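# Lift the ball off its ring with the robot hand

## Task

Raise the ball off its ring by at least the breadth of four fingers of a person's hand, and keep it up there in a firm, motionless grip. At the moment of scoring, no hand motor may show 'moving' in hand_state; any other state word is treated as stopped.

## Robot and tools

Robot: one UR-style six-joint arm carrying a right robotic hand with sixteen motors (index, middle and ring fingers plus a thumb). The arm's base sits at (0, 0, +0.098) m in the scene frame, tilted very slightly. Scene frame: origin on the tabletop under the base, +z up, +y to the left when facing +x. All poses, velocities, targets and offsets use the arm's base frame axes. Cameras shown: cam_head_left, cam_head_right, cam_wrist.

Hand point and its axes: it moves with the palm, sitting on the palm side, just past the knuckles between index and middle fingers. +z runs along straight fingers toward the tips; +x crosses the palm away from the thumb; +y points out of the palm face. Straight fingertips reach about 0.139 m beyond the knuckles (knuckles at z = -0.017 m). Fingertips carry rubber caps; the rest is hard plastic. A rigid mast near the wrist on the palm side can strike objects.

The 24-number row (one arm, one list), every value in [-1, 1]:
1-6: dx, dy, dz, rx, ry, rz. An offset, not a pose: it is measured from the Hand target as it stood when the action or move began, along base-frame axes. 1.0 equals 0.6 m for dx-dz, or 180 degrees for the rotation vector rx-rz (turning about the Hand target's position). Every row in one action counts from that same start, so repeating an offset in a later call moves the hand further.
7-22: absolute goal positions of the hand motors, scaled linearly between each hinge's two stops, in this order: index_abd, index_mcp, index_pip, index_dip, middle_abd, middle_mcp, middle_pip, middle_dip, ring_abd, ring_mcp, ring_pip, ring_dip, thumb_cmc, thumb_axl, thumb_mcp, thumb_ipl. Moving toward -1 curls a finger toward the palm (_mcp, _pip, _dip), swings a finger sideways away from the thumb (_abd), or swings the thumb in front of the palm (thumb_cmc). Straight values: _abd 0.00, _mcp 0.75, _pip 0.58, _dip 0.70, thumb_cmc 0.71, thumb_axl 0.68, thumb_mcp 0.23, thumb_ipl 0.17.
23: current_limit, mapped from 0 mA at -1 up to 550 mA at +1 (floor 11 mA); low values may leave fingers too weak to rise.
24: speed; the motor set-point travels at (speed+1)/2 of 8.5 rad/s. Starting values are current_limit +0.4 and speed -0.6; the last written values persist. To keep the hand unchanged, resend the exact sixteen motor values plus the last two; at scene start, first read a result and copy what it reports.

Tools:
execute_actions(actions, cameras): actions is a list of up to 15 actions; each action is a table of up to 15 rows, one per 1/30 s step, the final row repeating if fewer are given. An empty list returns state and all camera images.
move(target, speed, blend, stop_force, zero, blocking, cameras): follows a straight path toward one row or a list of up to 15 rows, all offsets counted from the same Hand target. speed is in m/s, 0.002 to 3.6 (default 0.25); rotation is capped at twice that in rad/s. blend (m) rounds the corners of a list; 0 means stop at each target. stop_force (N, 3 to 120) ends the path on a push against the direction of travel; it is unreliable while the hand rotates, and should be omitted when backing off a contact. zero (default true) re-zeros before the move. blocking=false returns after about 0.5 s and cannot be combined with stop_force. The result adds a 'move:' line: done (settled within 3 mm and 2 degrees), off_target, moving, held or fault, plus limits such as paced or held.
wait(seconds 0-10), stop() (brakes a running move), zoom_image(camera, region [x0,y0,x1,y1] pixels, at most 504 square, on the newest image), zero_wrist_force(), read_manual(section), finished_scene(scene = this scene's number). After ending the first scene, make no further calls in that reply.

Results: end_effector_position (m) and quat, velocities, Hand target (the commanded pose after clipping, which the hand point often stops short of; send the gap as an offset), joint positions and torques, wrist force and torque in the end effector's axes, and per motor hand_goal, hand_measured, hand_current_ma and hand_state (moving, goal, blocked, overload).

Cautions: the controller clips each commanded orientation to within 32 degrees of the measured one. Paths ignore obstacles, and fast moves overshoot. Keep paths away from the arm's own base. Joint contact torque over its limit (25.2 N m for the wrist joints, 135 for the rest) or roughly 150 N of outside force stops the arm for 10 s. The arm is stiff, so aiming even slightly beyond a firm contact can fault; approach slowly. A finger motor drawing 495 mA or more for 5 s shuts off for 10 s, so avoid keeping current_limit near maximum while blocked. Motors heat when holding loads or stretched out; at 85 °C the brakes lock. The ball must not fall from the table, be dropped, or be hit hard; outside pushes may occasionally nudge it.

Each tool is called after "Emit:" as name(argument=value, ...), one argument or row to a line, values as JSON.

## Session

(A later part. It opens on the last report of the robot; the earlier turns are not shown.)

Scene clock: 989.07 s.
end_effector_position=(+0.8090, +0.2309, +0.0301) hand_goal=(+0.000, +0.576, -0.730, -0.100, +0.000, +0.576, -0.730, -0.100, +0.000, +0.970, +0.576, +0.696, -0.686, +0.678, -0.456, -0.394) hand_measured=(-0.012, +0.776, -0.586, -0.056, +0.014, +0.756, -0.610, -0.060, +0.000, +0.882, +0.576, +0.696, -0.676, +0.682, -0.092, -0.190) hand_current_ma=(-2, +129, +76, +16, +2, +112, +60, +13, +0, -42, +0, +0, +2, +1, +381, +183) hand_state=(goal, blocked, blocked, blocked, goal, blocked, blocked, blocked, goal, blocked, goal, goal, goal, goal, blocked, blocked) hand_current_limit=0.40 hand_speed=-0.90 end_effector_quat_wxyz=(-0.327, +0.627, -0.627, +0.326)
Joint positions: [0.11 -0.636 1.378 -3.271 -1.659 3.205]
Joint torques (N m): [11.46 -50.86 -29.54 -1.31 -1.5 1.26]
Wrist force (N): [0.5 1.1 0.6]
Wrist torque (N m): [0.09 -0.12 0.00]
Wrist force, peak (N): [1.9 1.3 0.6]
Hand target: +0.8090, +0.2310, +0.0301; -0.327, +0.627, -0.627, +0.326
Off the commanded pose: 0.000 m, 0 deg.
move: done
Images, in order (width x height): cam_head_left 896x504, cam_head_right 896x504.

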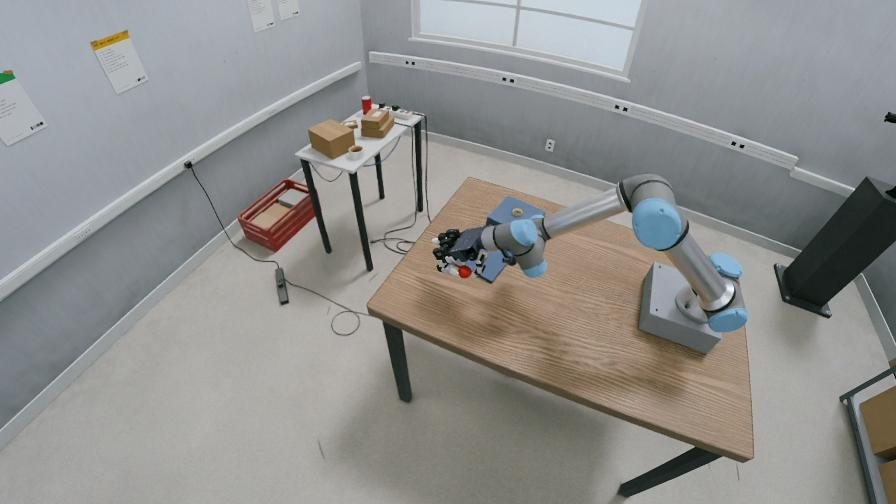

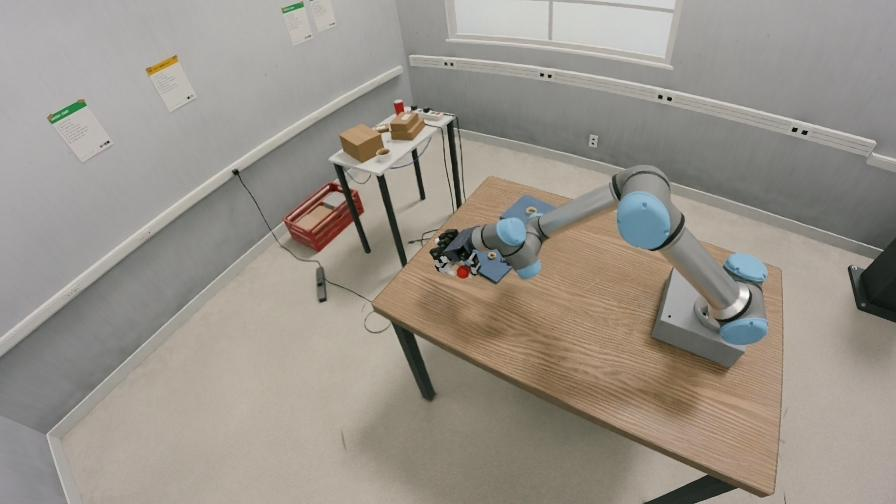

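Emit:
move(
  target=[0, -0.6667, 0, 0, 0, 0, 0, 0.575, -0.73, -0.10, 0, 0.575, -0.73, -0.10, 0, 0.97, 0.576, 0.696, -0.686, 0.678, -0.457, -0.394, 0.4, -0.9],
  cameras=["all"],
  speed=0.2,
)

Emit:
zoom_image(
  camera="cam_head_left",
  region=[460, 160, 550, 250],
)

Emit:
zoom_image(
  camera="cam_head_right",
  region=[460, 160, 550, 250],
)

Emit:
zoom_image(
  camera="cam_wrist",
  region=[280, 0, 620, 250],
)

Emit:
move(
  target=[-0.3333, 0, 0, 0, 0, 0, 0, 0.575, -0.73, -0.10, 0, 0.575, -0.73, -0.10, 0, 0.97, 0.576, 0.696, -0.686, 0.678, -0.457, -0.394, 0.4, -0.9],
  cameras=["cam_head_left", "cam_head_right"],
  speed=0.2,
)

Emit:
zoom_image(
  camera="cam_head_left",
  region=[510, 180, 600, 270],
)

Emit:
zoom_image(
  camera="cam_head_right",
  region=[510, 180, 600, 270],
)

Scene clock: 1007.93 s.
end_effector_position=(+0.8090, -0.1689, +0.0301) hand_goal=(+0.000, +0.576, -0.730, -0.100, +0.000, +0.576, -0.730, -0.100, +0.000, +0.970, +0.576, +0.696, -0.686, +0.678, -0.456, -0.394) hand_measured=(-0.012, +0.776, -0.586, -0.056, +0.014, +0.756, -0.610, -0.060, +0.000, +0.882, +0.576, +0.696, -0.676, +0.682, -0.092, -0.190) hand_current_ma=(-2, +129, +76, +16, +2, +111, +60, +13, +0, -42, +0, +0, +2, +1, +381, +183) hand_state=(goal, blocked, blocked, blocked, goal, blocked, blocked, blocked, goal, blocked, goal, goal, goal, goal, blocked, blocked) hand_current_limit=0.40 hand_speed=-0.90 end_effector_quat_wxyz=(-0.327, +0.627, -0.627, +0.326)
Joint positions: [-0.472 -0.657 1.412 -3.231 -1.188 2.857]
Joint torques (N m): [-12.01 -47.4 -28.81 -1.02 3.09 -0.89]
Wrist force (N): [0.5 1.3 0.3]
Wrist torque (N m): [0.13 -0.10 0.16]
Wrist force, peak (N): [1.7 1.7 0.2]
Hand target: +0.8090, -0.1690, +0.0301; -0.327, +0.627, -0.627, +0.326
Off the commanded pose: 0.000 m, 0 deg.
move: done

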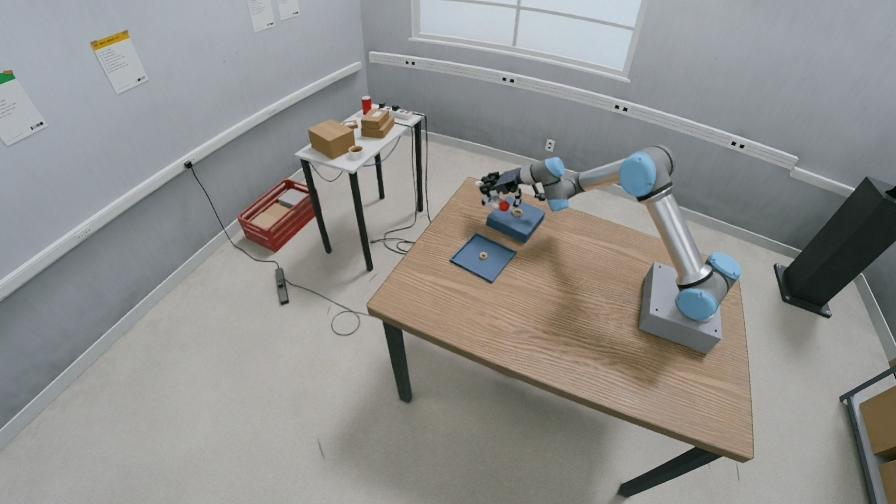

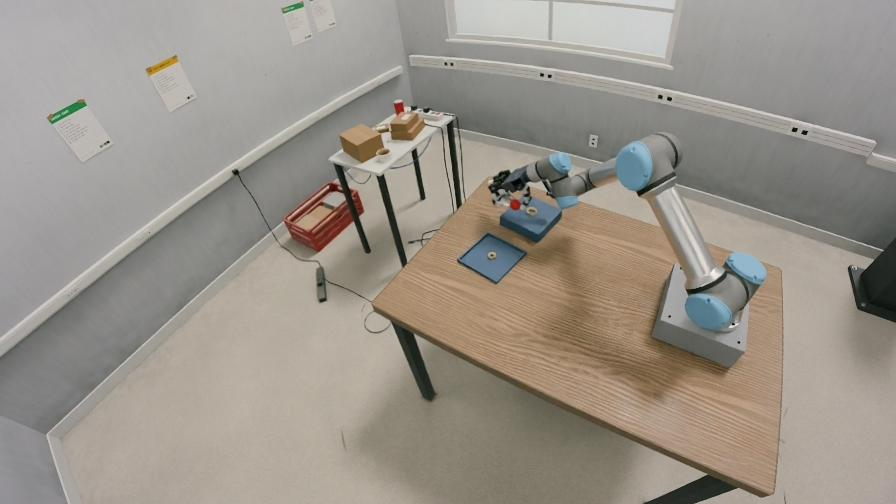

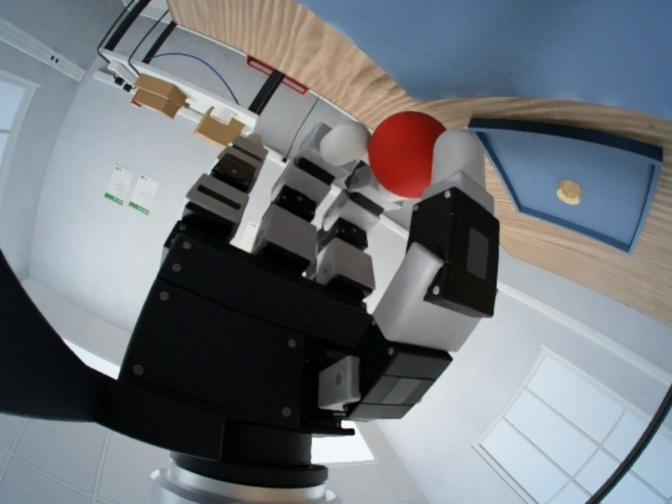

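Scaled by 5.600 from the camera's 896x504 image, which has a finer 1280x720 frame.

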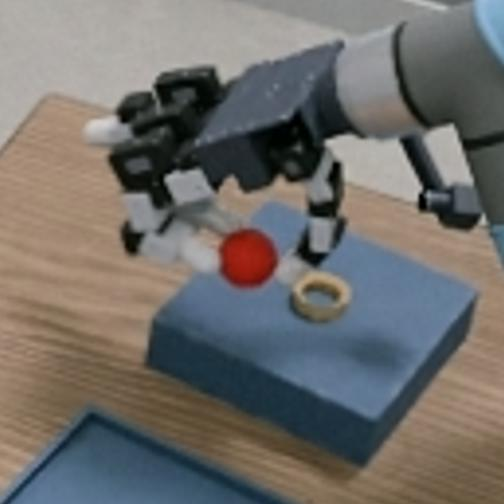

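Scaled by 5.600 from the camera's 896x504 image, which has a finer 1280x720 frame.

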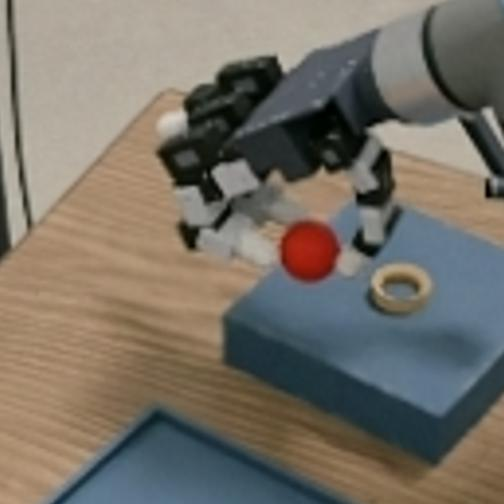

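Scaled by 1.482 from the camera's 672x504 image, which has a finer 960x720 frame.

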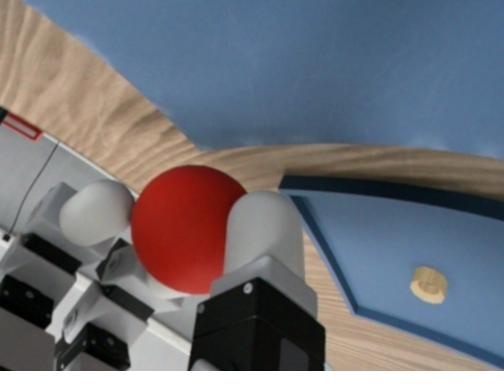

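Scene clock: 1009.53 s.
end_effector_position=(+0.6090, -0.1690, +0.0301) hand_goal=(+0.000, +0.576, -0.730, -0.100, +0.000, +0.576, -0.730, -0.100, +0.000, +0.970, +0.576, +0.696, -0.686, +0.678, -0.456, -0.394) hand_measured=(-0.012, +0.776, -0.586, -0.056, +0.014, +0.754, -0.610, -0.060, +0.000, +0.882, +0.576, +0.696, -0.676, +0.682, -0.092, -0.190) hand_current_ma=(-2, +129, +76, +16, +2, +111, +60, +13, +0, -42, +0, +0, +2, +1, +381, +183) hand_state=(goal, blocked, blocked, blocked, goal, blocked, blocked, blocked, goal, blocked, goal, goal, goal, goal, blocked, blocked) hand_current_limit=0.40 hand_speed=-0.90 end_effector_quat_wxyz=(-0.327, +0.627, -0.627, +0.326)
Joint positions: [-0.654 -0.947 2.054 -3.526 -1.047 2.728]
Joint torques (N m): [-11.22 -47.54 -5.38 -4.64 2.75 -0.82]
Wrist force (N): [0.4 1.1 0.2]
Wrist torque (N m): [0.12 -0.10 0.16]
Wrist force, peak (N): [0.7 2.2 -0.3]
Hand target: +0.6090, -0.1690, +0.0301; -0.327, +0.627, -0.627, +0.326
Off the commanded pose: 0.000 m, 0 deg.
move: done
Images, in order (width x height): cam_head_left 896x504, cam_head_right 896x504.

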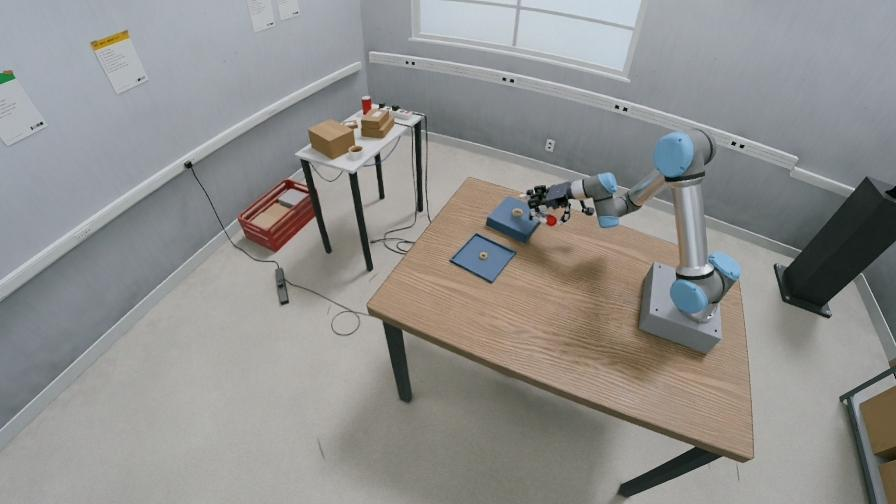

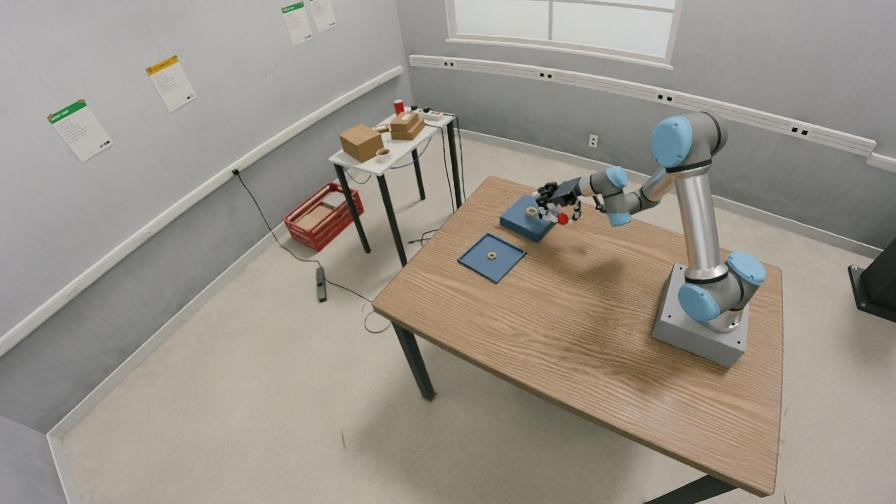

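Scaled by 5.600 from the camera's 896x504 image, which has a finer 1280x720 frame.

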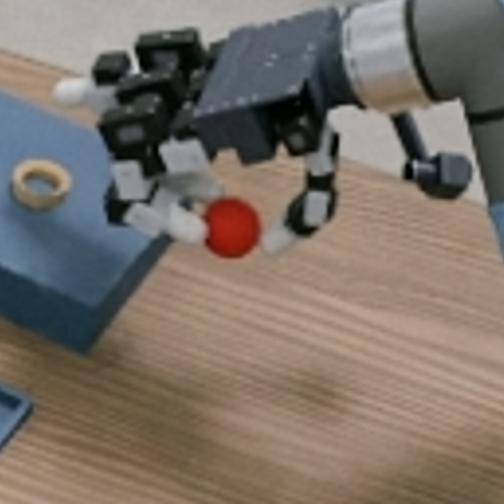

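Scaled by 5.600 from the camera's 896x504 image, which has a finer 1280x720 frame.

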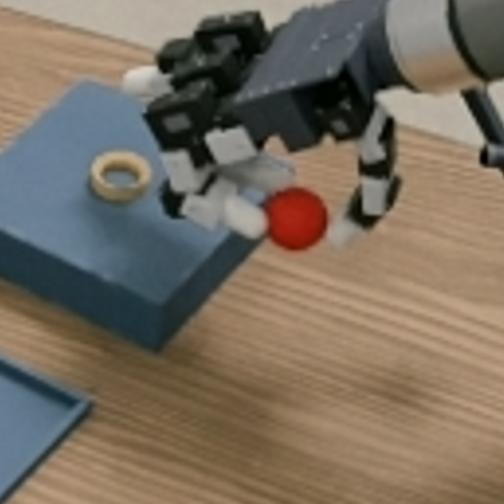

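Emit:
move(
  target=[0, 0.3333, 0, 0, 0, 0, 0, 0.575, -0.73, -0.10, 0, 0.575, -0.73, -0.10, 0, 0.97, 0.576, 0.696, -0.686, 0.678, -0.457, -0.394, 0.4, -0.9],
  cameras=["cam_head_left", "cam_head_right"],
  speed=0.2,
)

Emit:
zoom_image(
  camera="cam_head_left",
  region=[490, 210, 580, 300],
)

Emit:
zoom_image(
  camera="cam_head_right",
  region=[490, 210, 580, 300],
)

Emit:
move(
  target=[0, 0.3333, 0, 0, 0, 0, 0, 0.575, -0.73, -0.10, 0, 0.575, -0.73, -0.10, 0, 0.97, 0.576, 0.696, -0.686, 0.678, -0.457, -0.394, 0.4, -0.9],
  cameras=["cam_head_left", "cam_head_right"],
  speed=0.2,
)

Emit:
zoom_image(
  camera="cam_head_left",
  region=[470, 250, 560, 340],
)

Emit:
zoom_image(
  camera="cam_head_right",
  region=[470, 250, 560, 340],
)

Emit:
move(
  target=[0, 0, -0.1167, 0, 0, 0, 0, 0.575, -0.73, -0.10, 0, 0.575, -0.73, -0.10, 0, 0.97, 0.576, 0.696, -0.686, 0.678, -0.457, -0.394, 0.4, -0.9],
  cameras=["cam_head_left", "cam_head_right"],
  speed=0.15,
)

Emit:
zoom_image(
  camera="cam_head_left",
  region=[470, 250, 560, 340],
)

Emit:
zoom_image(
  camera="cam_head_right",
  region=[470, 250, 560, 340],
)

Scene clock: 1026.37 s.
end_effector_position=(+0.6090, +0.0309, +0.0301) hand_goal=(+0.000, +0.576, -0.730, -0.100, +0.000, +0.576, -0.730, -0.100, +0.000, +0.970, +0.576, +0.696, -0.686, +0.678, -0.456, -0.394) hand_measured=(-0.012, +0.776, -0.586, -0.056, +0.014, +0.754, -0.610, -0.060, +0.000, +0.882, +0.576, +0.696, -0.676, +0.682, -0.092, -0.190) hand_current_ma=(-2, +129, +76, +16, +2, +111, +60, +13, +0, -42, +0, +0, +2, +1, +381, +183) hand_state=(goal, blocked, blocked, blocked, goal, blocked, blocked, blocked, goal, blocked, goal, goal, goal, goal, blocked, blocked) hand_current_limit=0.40 hand_speed=-0.90 end_effector_quat_wxyz=(-0.327, +0.627, -0.627, +0.326)
Joint positions: [-0.271 -0.968 2.144 -3.689 -1.348 2.984]
Joint torques (N m): [11.07 -31.38 -21.15 -4.4 -0.77 1.37]
Wrist force (N): [0.5 1.4 0.5]
Wrist torque (N m): [0.14 -0.11 0.01]
Wrist force, peak (N): [1.9 1.7 0.5]
Hand target: +0.6090, +0.0310, +0.0301; -0.327, +0.627, -0.627, +0.326
Off the commanded pose: 0.000 m, 0 deg.
move: done
Images, in order (width x height): cam_head_left 896x504, cam_head_right 896x504.

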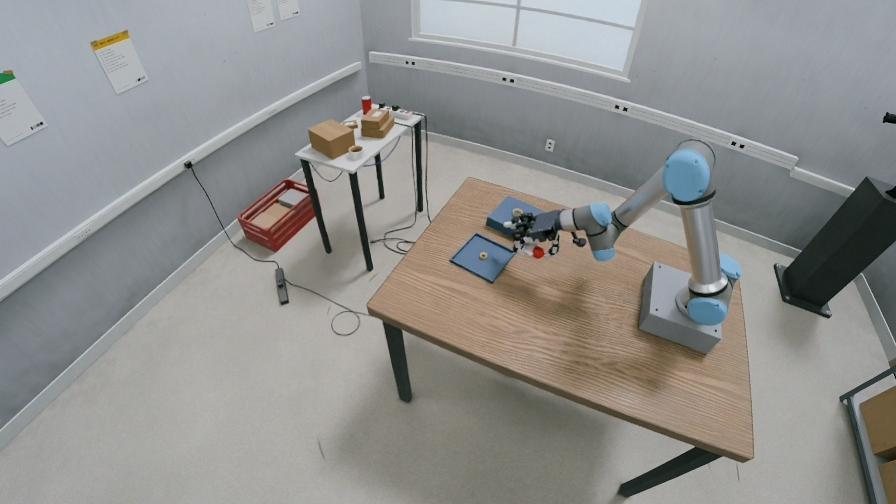

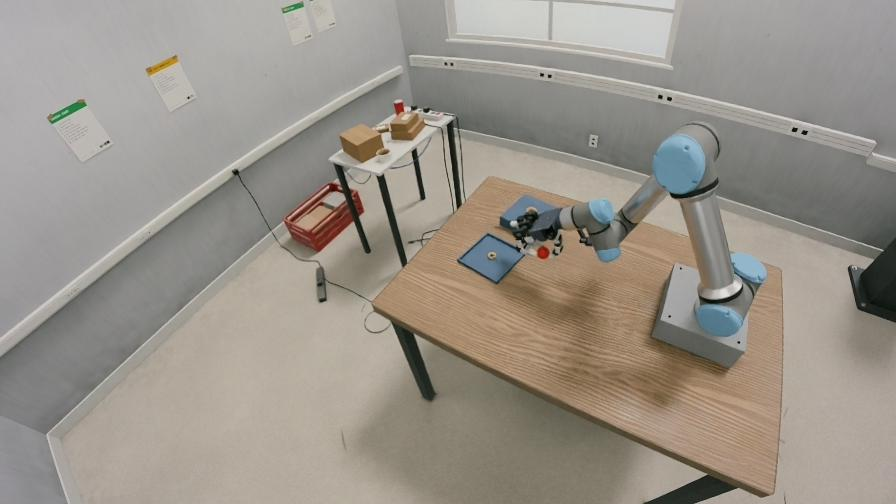

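Scaled by 5.600 from the camera's 896x504 image, which has a finer 1280x720 frame.

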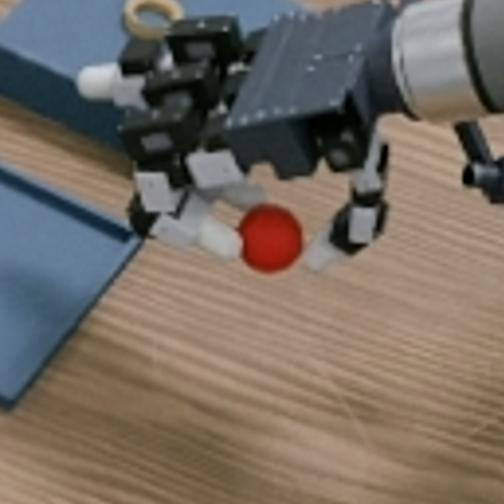

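Scaled by 5.600 from the camera's 896x504 image, which has a finer 1280x720 frame.

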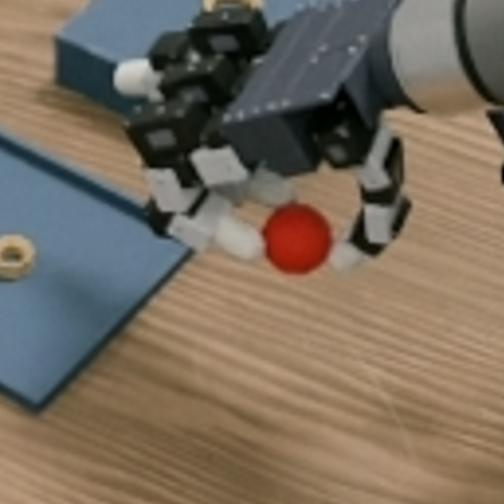

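Scene clock: 1027.90 s.
end_effector_position=(+0.6090, +0.2309, +0.0301) hand_goal=(+0.000, +0.576, -0.730, -0.100, +0.000, +0.576, -0.730, -0.100, +0.000, +0.970, +0.576, +0.696, -0.686, +0.678, -0.456, -0.394) hand_measured=(-0.012, +0.776, -0.586, -0.056, +0.014, +0.754, -0.610, -0.060, +0.000, +0.882, +0.576, +0.696, -0.676, +0.682, -0.092, -0.190) hand_current_ma=(-2, +129, +76, +16, +2, +111, +60, +13, +0, -42, +0, +0, +2, +1, +381, +183) hand_state=(goal, blocked, blocked, blocked, goal, blocked, blocked, blocked, goal, blocked, goal, goal, goal, goal, blocked, blocked) hand_current_limit=0.40 hand_speed=-0.90 end_effector_quat_wxyz=(-0.327, +0.627, -0.627, +0.326)
Joint positions: [0.154 -0.914 2.011 -3.623 -1.695 3.231]
Joint torques (N m): [13.67 -34.21 -22.02 -1.28 -1.61 1.45]
Wrist force (N): [0.5 1.1 0.5]
Wrist torque (N m): [0.10 -0.12 0.02]
Wrist force, peak (N): [1.5 1.5 0.3]
Hand target: +0.6090, +0.2310, +0.0301; -0.327, +0.627, -0.627, +0.326
Off the commanded pose: 0.000 m, 0 deg.
move: done
Images, in order (width x height): cam_head_left 896x504, cam_head_right 896x504.

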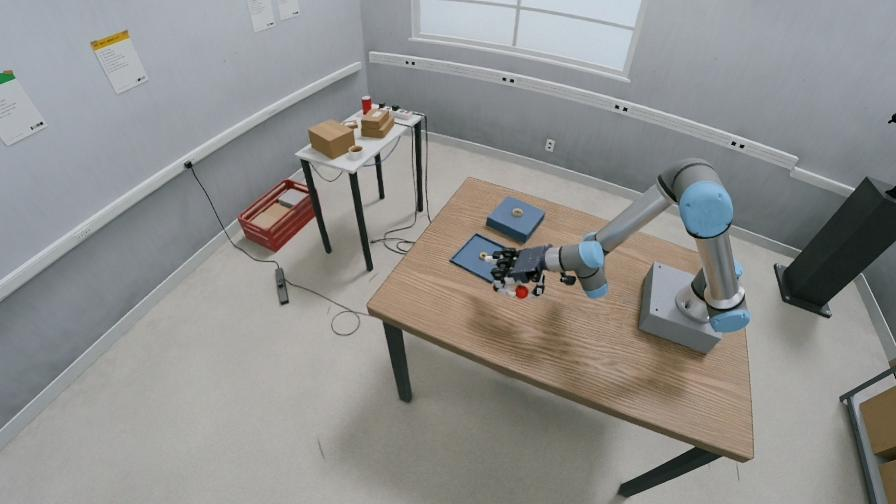

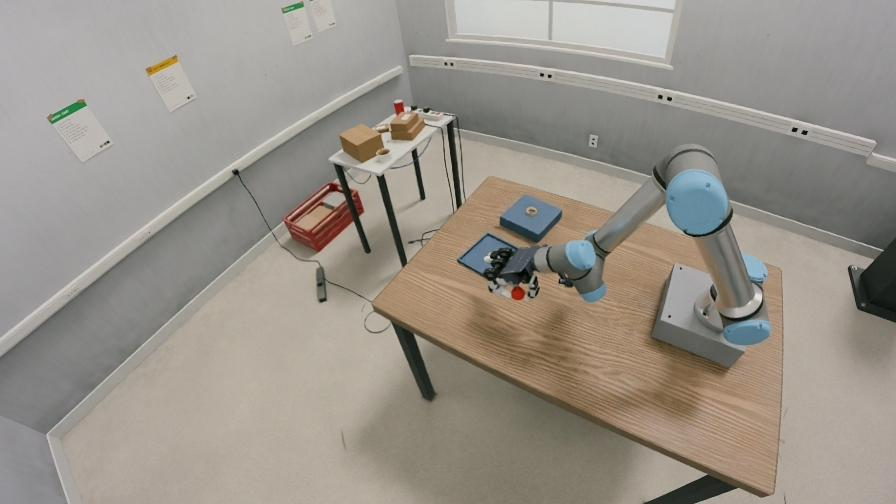

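Scaled by 5.600 from the camera's 896x504 image, which has a finer 1280x720 frame.

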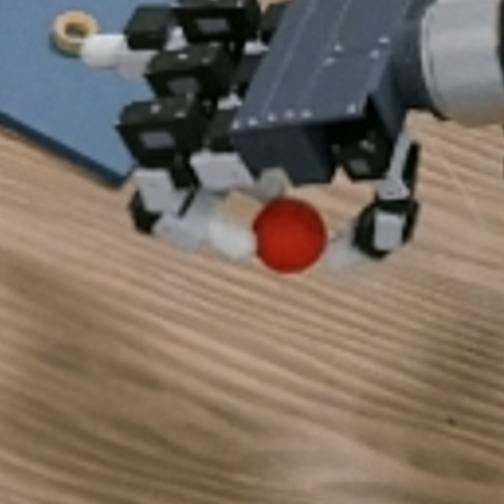

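Scaled by 5.600 from the camera's 896x504 image, which has a finer 1280x720 frame.

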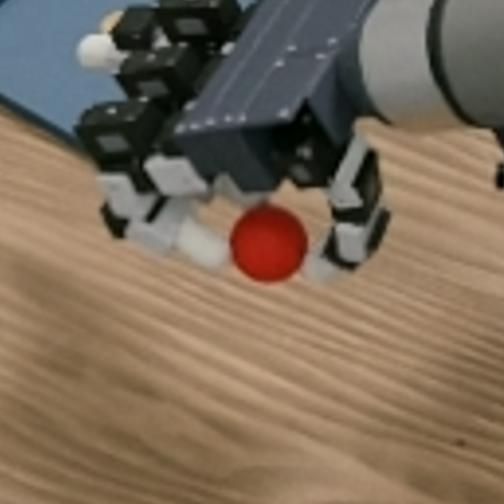

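Scene clock: 1028.90 s.
end_effector_position=(+0.6090, +0.2309, -0.0399) hand_goal=(+0.000, +0.576, -0.730, -0.100, +0.000, +0.576, -0.730, -0.100, +0.000, +0.970, +0.576, +0.696, -0.686, +0.678, -0.456, -0.394) hand_measured=(-0.012, +0.776, -0.586, -0.056, +0.014, +0.754, -0.610, -0.060, +0.000, +0.884, +0.576, +0.696, -0.676, +0.682, -0.092, -0.190) hand_current_ma=(-2, +129, +76, +16, +2, +111, +60, +13, +0, -42, +0, +0, +2, +1, +381, +183) hand_state=(goal, blocked, blocked, blocked, goal, blocked, blocked, blocked, goal, blocked, goal, goal, goal, goal, blocked, blocked) hand_current_limit=0.40 hand_speed=-0.90 end_effector_quat_wxyz=(-0.327, +0.627, -0.627, +0.326)
Joint positions: [0.154 -0.747 1.989 -3.768 -1.695 3.231]
Joint torques (N m): [3.25 -39.53 -18.35 -4.66 -0.08 1.37]
Wrist force (N): [-0.1 1.2 0.5]
Wrist torque (N m): [0.11 -0.02 -0.04]
Wrist force, peak (N): [0.6 2.1 0.9]
Hand target: +0.6090, +0.2310, -0.0400; -0.327, +0.627, -0.627, +0.326
Off the commanded pose: 0.000 m, 0 deg.
move: done
Images, in order (width x height): cam_head_left 896x504, cam_head_right 896x504.

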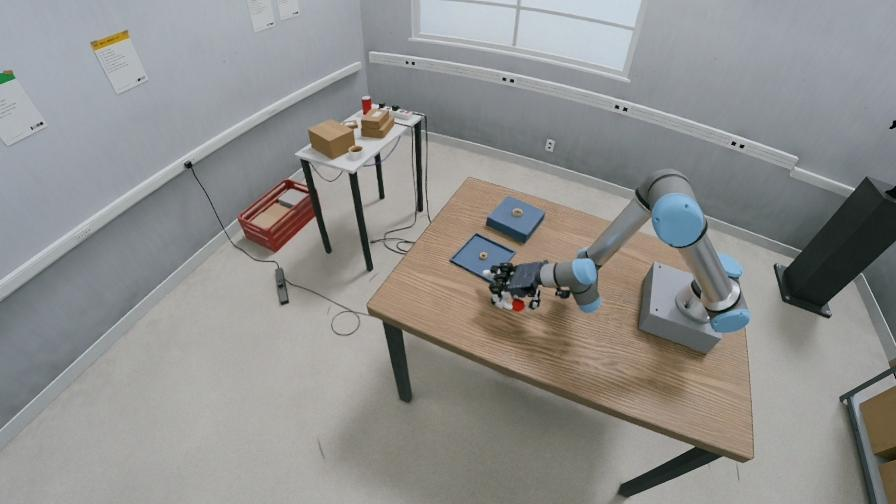

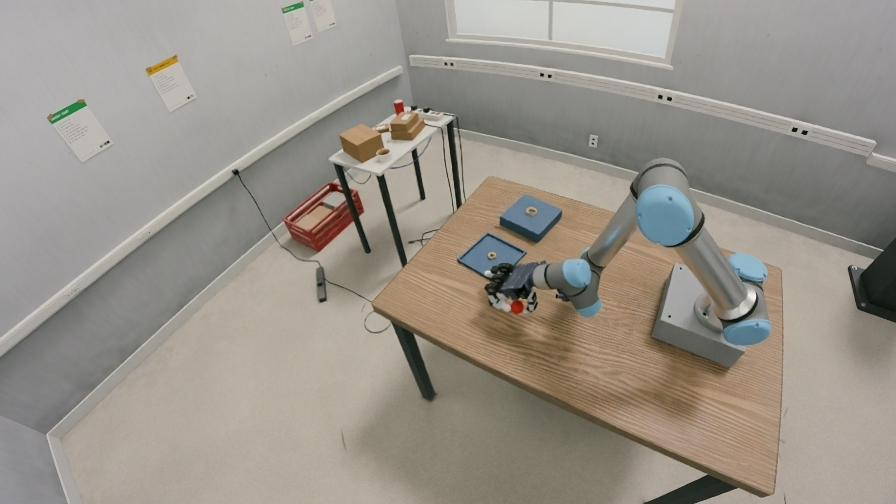

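Scaled by 5.600 from the camera's 896x504 image, which has a finer 1280x720 frame.

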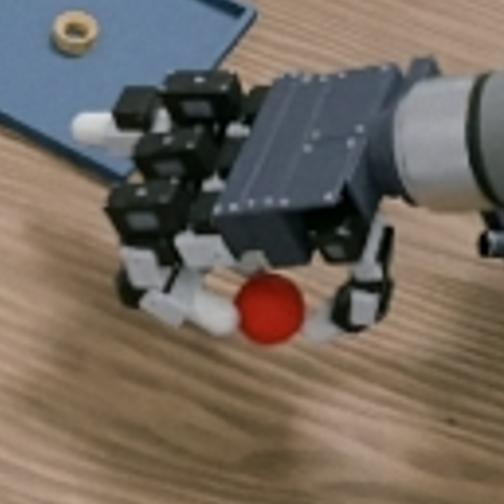

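Scaled by 5.600 from the camera's 896x504 image, which has a finer 1280x720 frame.

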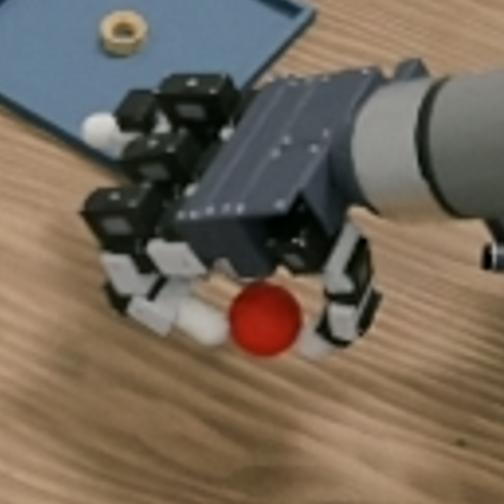

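Emit:
move(
  target=[
    [0,0,0.1167,0,0,0, 0,0.575,-0.73,-0.10, 0,0.575,-0.73,-0.10, 0,0.97,0.576,0.696, -0.686,0.678,-0.457,-0.394, 0.4,-0.9],
    [0.3333,-0.3333,0.1167,0,0,0, 0,0.575,-0.73,-0.10, 0,0.575,-0.73,-0.10, 0,0.97,0.576,0.696, -0.686,0.678,-0.457,-0.394, 0.4,-0.9],
    [0.3333,-0.3333,-0.0225,0,0,0, 0,0.575,-0.73,-0.10, 0,0.575,-0.73,-0.10, 0,0.97,0.576,0.696, -0.686,0.678,-0.457,-0.394, 0.4,-0.9],
  ],
  speed=[0.2, 0.25, 0.08],
  blend=[0.03, 0.03, 0],
  cameras=["all"],
)

Emit:
zoom_image(
  camera="cam_wrist",
  region=[280, 0, 620, 250],
)

Emit:
zoom_image(
  camera="cam_head_left",
  region=[440, 200, 530, 290],
)

Emit:
zoom_image(
  camera="cam_head_right",
  region=[440, 200, 530, 290],
)

Scene clock: 1145.17 s.
end_effector_position=(+0.8090, +0.0309, -0.0534) hand_goal=(+0.000, +0.576, -0.730, -0.100, +0.000, +0.576, -0.730, -0.100, +0.000, +0.970, +0.576, +0.696, -0.686, +0.678, -0.456, -0.394) hand_measured=(-0.012, +0.776, -0.586, -0.056, +0.014, +0.754, -0.610, -0.060, +0.000, +0.884, +0.576, +0.696, -0.676, +0.682, -0.092, -0.190) hand_current_ma=(-2, +129, +76, +16, +2, +111, +60, +13, +0, -42, +0, +0, +2, +1, +381, +183) hand_state=(goal, blocked, blocked, blocked, goal, blocked, blocked, blocked, goal, blocked, goal, goal, goal, goal, blocked, blocked) hand_current_limit=0.40 hand_speed=-0.90 end_effector_quat_wxyz=(-0.327, +0.627, -0.627, +0.326)
Joint positions: [-0.189 -0.541 1.472 -3.454 -1.415 3.033]
Joint torques (N m): [-2.55 -48.4 -25.74 -4.68 0.78 0.73]
Wrist force (N): [0.7 1.1 0.3]
Wrist torque (N m): [0.12 -0.14 0.20]
Wrist force, peak (N): [0.6 2.5 1.5]
Hand target: +0.8090, +0.0310, -0.0535; -0.327, +0.627, -0.627, +0.326
Off the commanded pose: 0.000 m, 0 deg.
move: done

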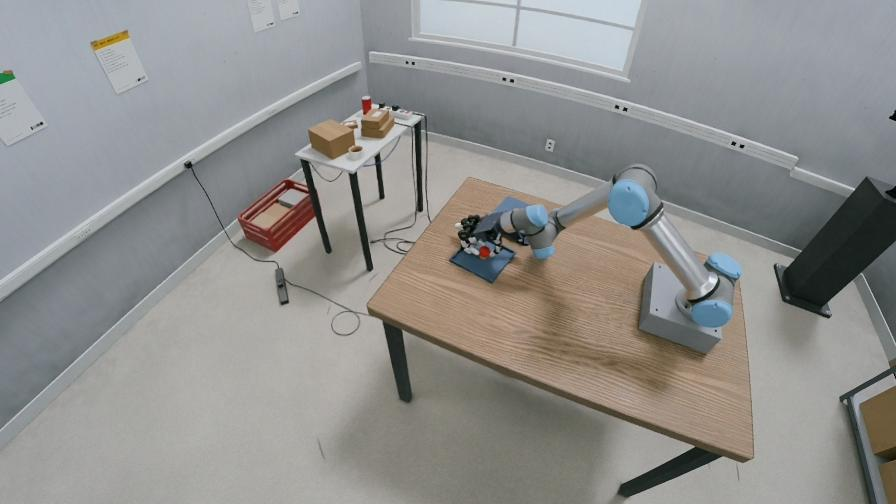

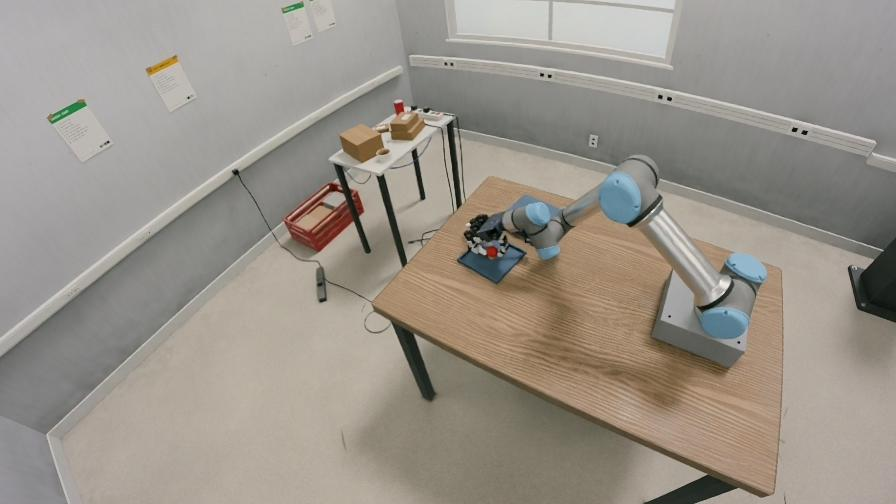

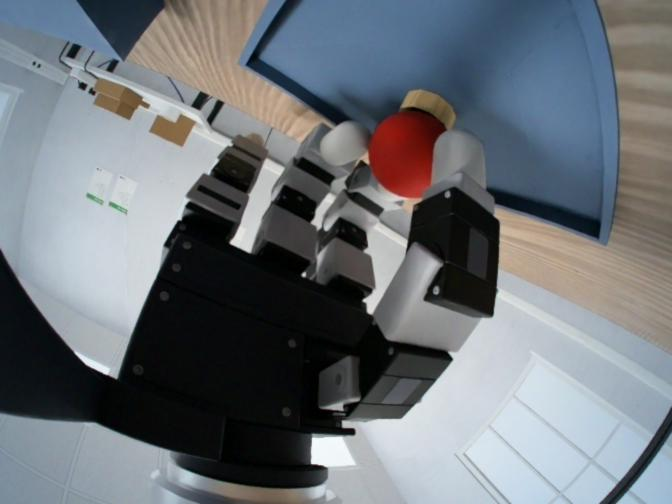

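Scaled by 1.482 from the camera's 672x504 image, which has a finer 960x720 frame.

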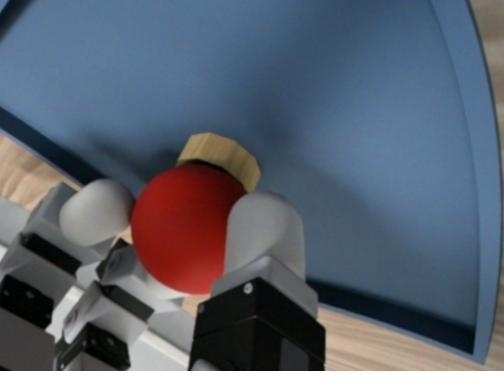

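Scaled by 5.600 from the camera's 896x504 image, which has a finer 1280x720 frame.

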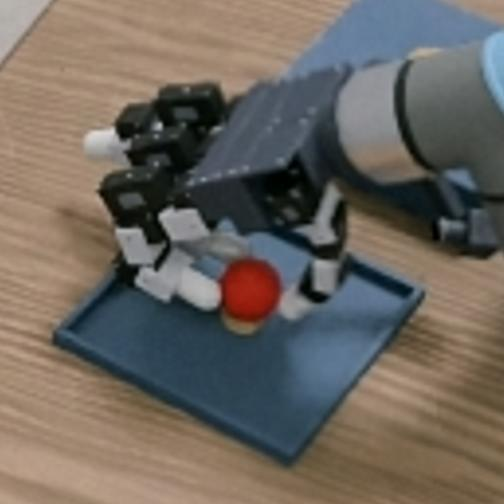

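Scaled by 5.600 from the camera's 896x504 image, which has a finer 1280x720 frame.

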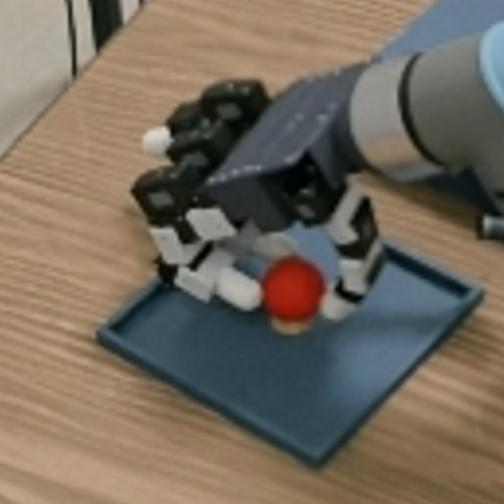

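Emit:
move(
  target=[
    [0,0,0,0,0,0, 0,0.70,-0.635,-0.048, 0,0.70,-0.635,-0.048, 0,0.97,0.576,0.696, -0.686,0.678,-0.236,-0.286, 0.4,-0.9],
    [0,0,0,0,0,0, 0,0.78,-0.577,-0.0145, 0,0.78,-0.577,-0.0145, 0,0.97,0.576,0.696, -0.686,0.678,-0.0787,-0.178, 0.4,-0.9],
    [0,0,0,0,0,0, 0,0.97,-0.577,-0.0145, 0,0.97,-0.577,-0.0145, 0,0.97,0.576,0.696, -0.686,0.678,0.056,0.059, 0.4,-0.9],
  ],
  speed=0.1,
  cameras=["all"],
)

Emit:
wait(
  seconds=1,
  cameras=["all"],
)

Emit:
zoom_image(
  camera="cam_wrist",
  region=[280, 0, 620, 250],
)

Emit:
zoom_image(
  camera="cam_head_left",
  region=[440, 200, 530, 290],
)

Emit:
zoom_image(
  camera="cam_head_right",
  region=[440, 200, 530, 290],
)

Scene clock: 1160.57 s.
end_effector_position=(+0.8090, +0.0310, -0.0535) hand_goal=(+0.000, +0.970, -0.576, -0.014, +0.000, +0.970, -0.576, -0.014, +0.000, +0.970, +0.576, +0.696, -0.686, +0.678, +0.056, +0.060) hand_measured=(-0.012, +0.902, -0.564, -0.024, +0.014, +0.900, -0.570, -0.024, +0.000, +0.884, +0.576, +0.696, -0.688, +0.676, +0.038, +0.050) hand_current_ma=(-2, -30, +2, -2, +2, -31, +1, -2, +0, -42, +0, +0, +0, +0, -6, -3) hand_state=(goal, blocked, goal, goal, goal, blocked, goal, goal, goal, blocked, goal, goal, goal, goal, goal, goal) hand_current_limit=0.40 hand_speed=-0.90 end_effector_quat_wxyz=(-0.327, +0.627, -0.627, +0.326)
Joint positions: [-0.189 -0.541 1.472 -3.454 -1.415 3.033]
Joint torques (N m): [10.74 -50.02 -12.99 -0.88 -0.95 1.23]
Wrist force (N): [0.6 0.7 0.1]
Wrist torque (N m): [0.10 -0.13 0.19]
Wrist force, peak (N): [0.6 1.6 0.5]
Hand target: +0.8090, +0.0310, -0.0535; -0.327, +0.627, -0.627, +0.326
Off the commanded pose: 0.000 m, 0 deg.
move: done

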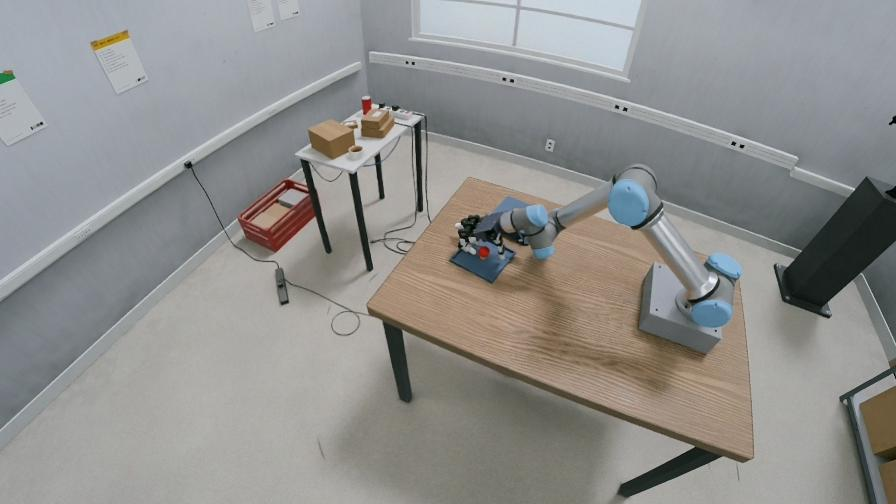

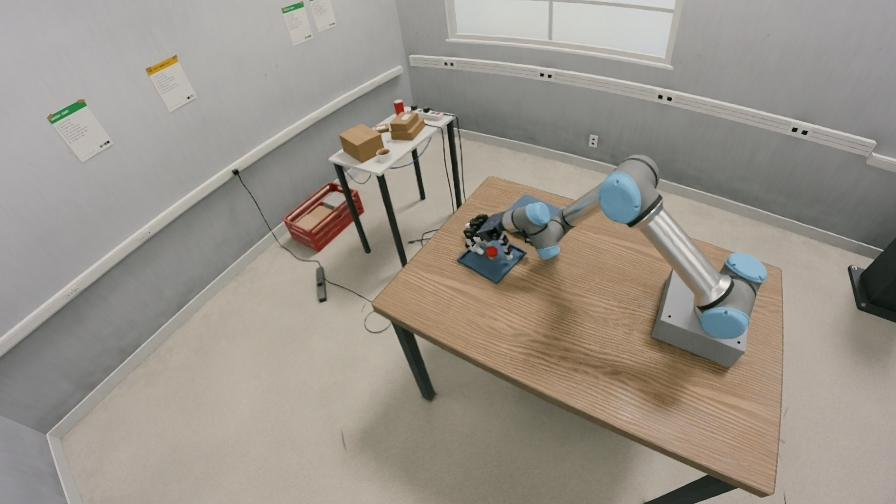

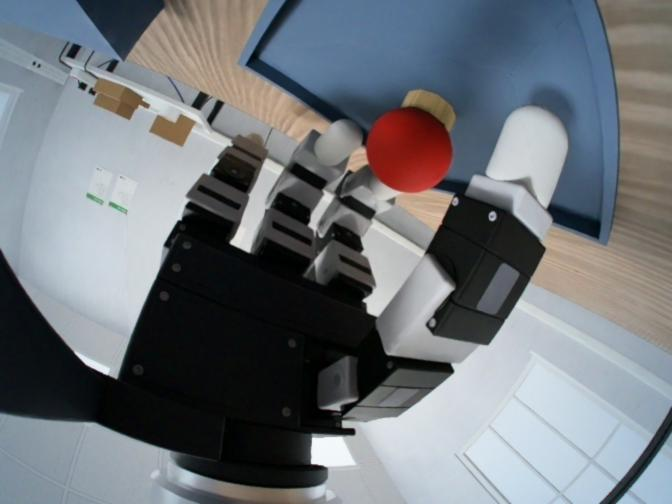

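Scene clock: 1161.57 s.
end_effector_position=(+0.8090, +0.0310, -0.0535) hand_goal=(+0.000, +0.970, -0.576, -0.014, +0.000, +0.970, -0.576, -0.014, +0.000, +0.970, +0.576, +0.696, -0.686, +0.678, +0.056, +0.060) hand_measured=(-0.012, +0.902, -0.564, -0.024, +0.014, +0.900, -0.570, -0.024, +0.000, +0.884, +0.576, +0.696, -0.688, +0.676, +0.038, +0.050) hand_current_ma=(-2, -30, +2, -2, +2, -31, +1, -2, +0, -42, +0, +0, +0, +0, -6, -3) hand_state=(goal, blocked, goal, goal, goal, blocked, goal, goal, goal, blocked, goal, goal, goal, goal, goal, goal) hand_current_limit=0.40 hand_speed=-0.90 end_effector_quat_wxyz=(-0.327, +0.627, -0.627, +0.326)
Joint positions: [-0.189 -0.541 1.472 -3.454 -1.415 3.033]
Joint torques (N m): [11.74 -50.74 -12.21 -0.96 -0.8 1.07]
Wrist force (N): [0.6 1.1 -0.3]
Wrist torque (N m): [0.20 -0.13 0.20]
Wrist force, peak (N): [0.8 1.1 0.1]
Hand target: +0.8090, +0.0310, -0.0535; -0.327, +0.627, -0.627, +0.326
Off the commanded pose: 0.000 m, 0 deg.
wait: 1.00 s; at rest by 0.17 s

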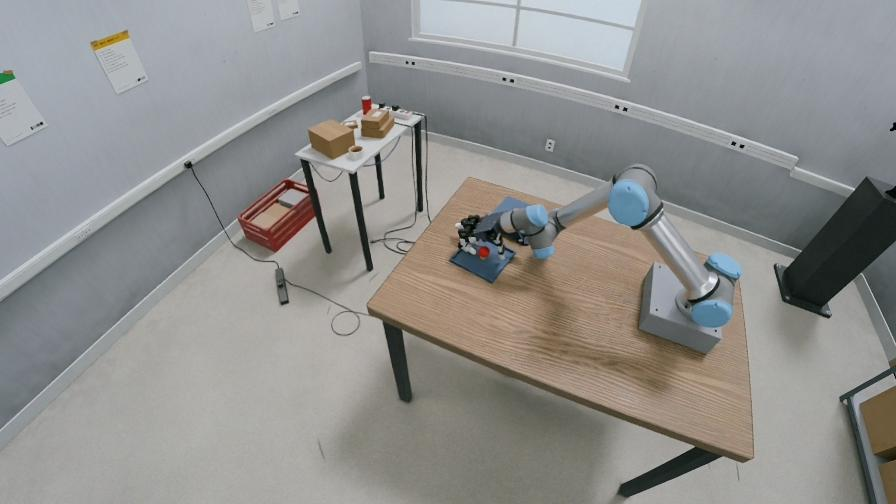

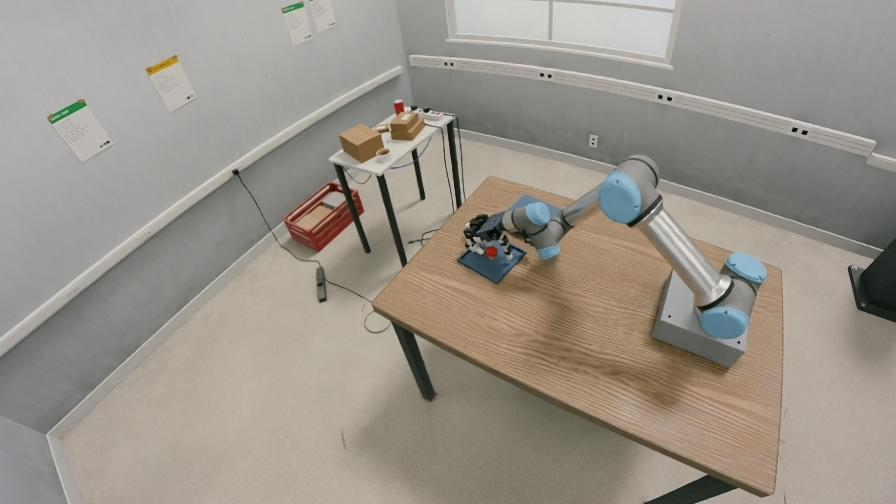

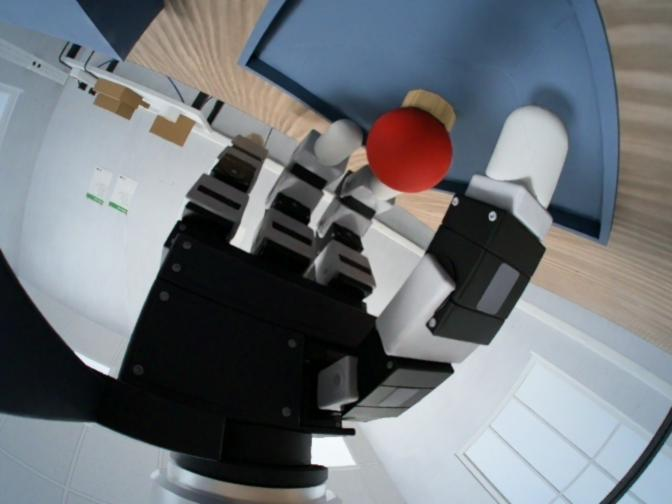

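Scaled by 1.482 from the camera's 672x504 image, which has a finer 960x720 frame.

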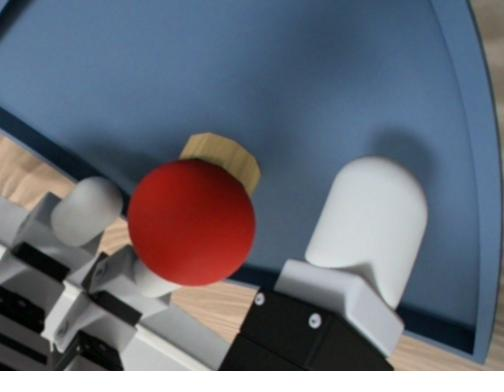

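Scaled by 5.600 from the camera's 896x504 image, which has a finer 1280x720 frame.

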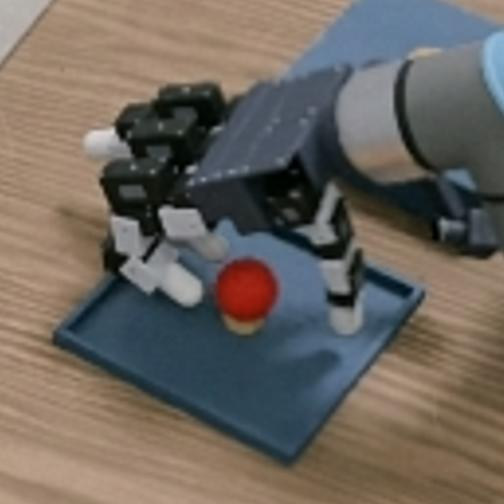

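Scaled by 5.600 from the camera's 896x504 image, which has a finer 1280x720 frame.

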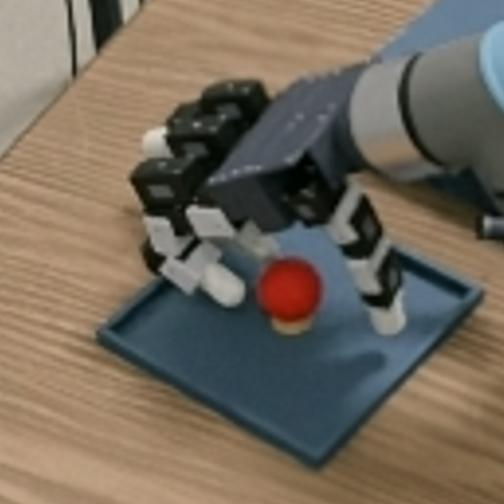

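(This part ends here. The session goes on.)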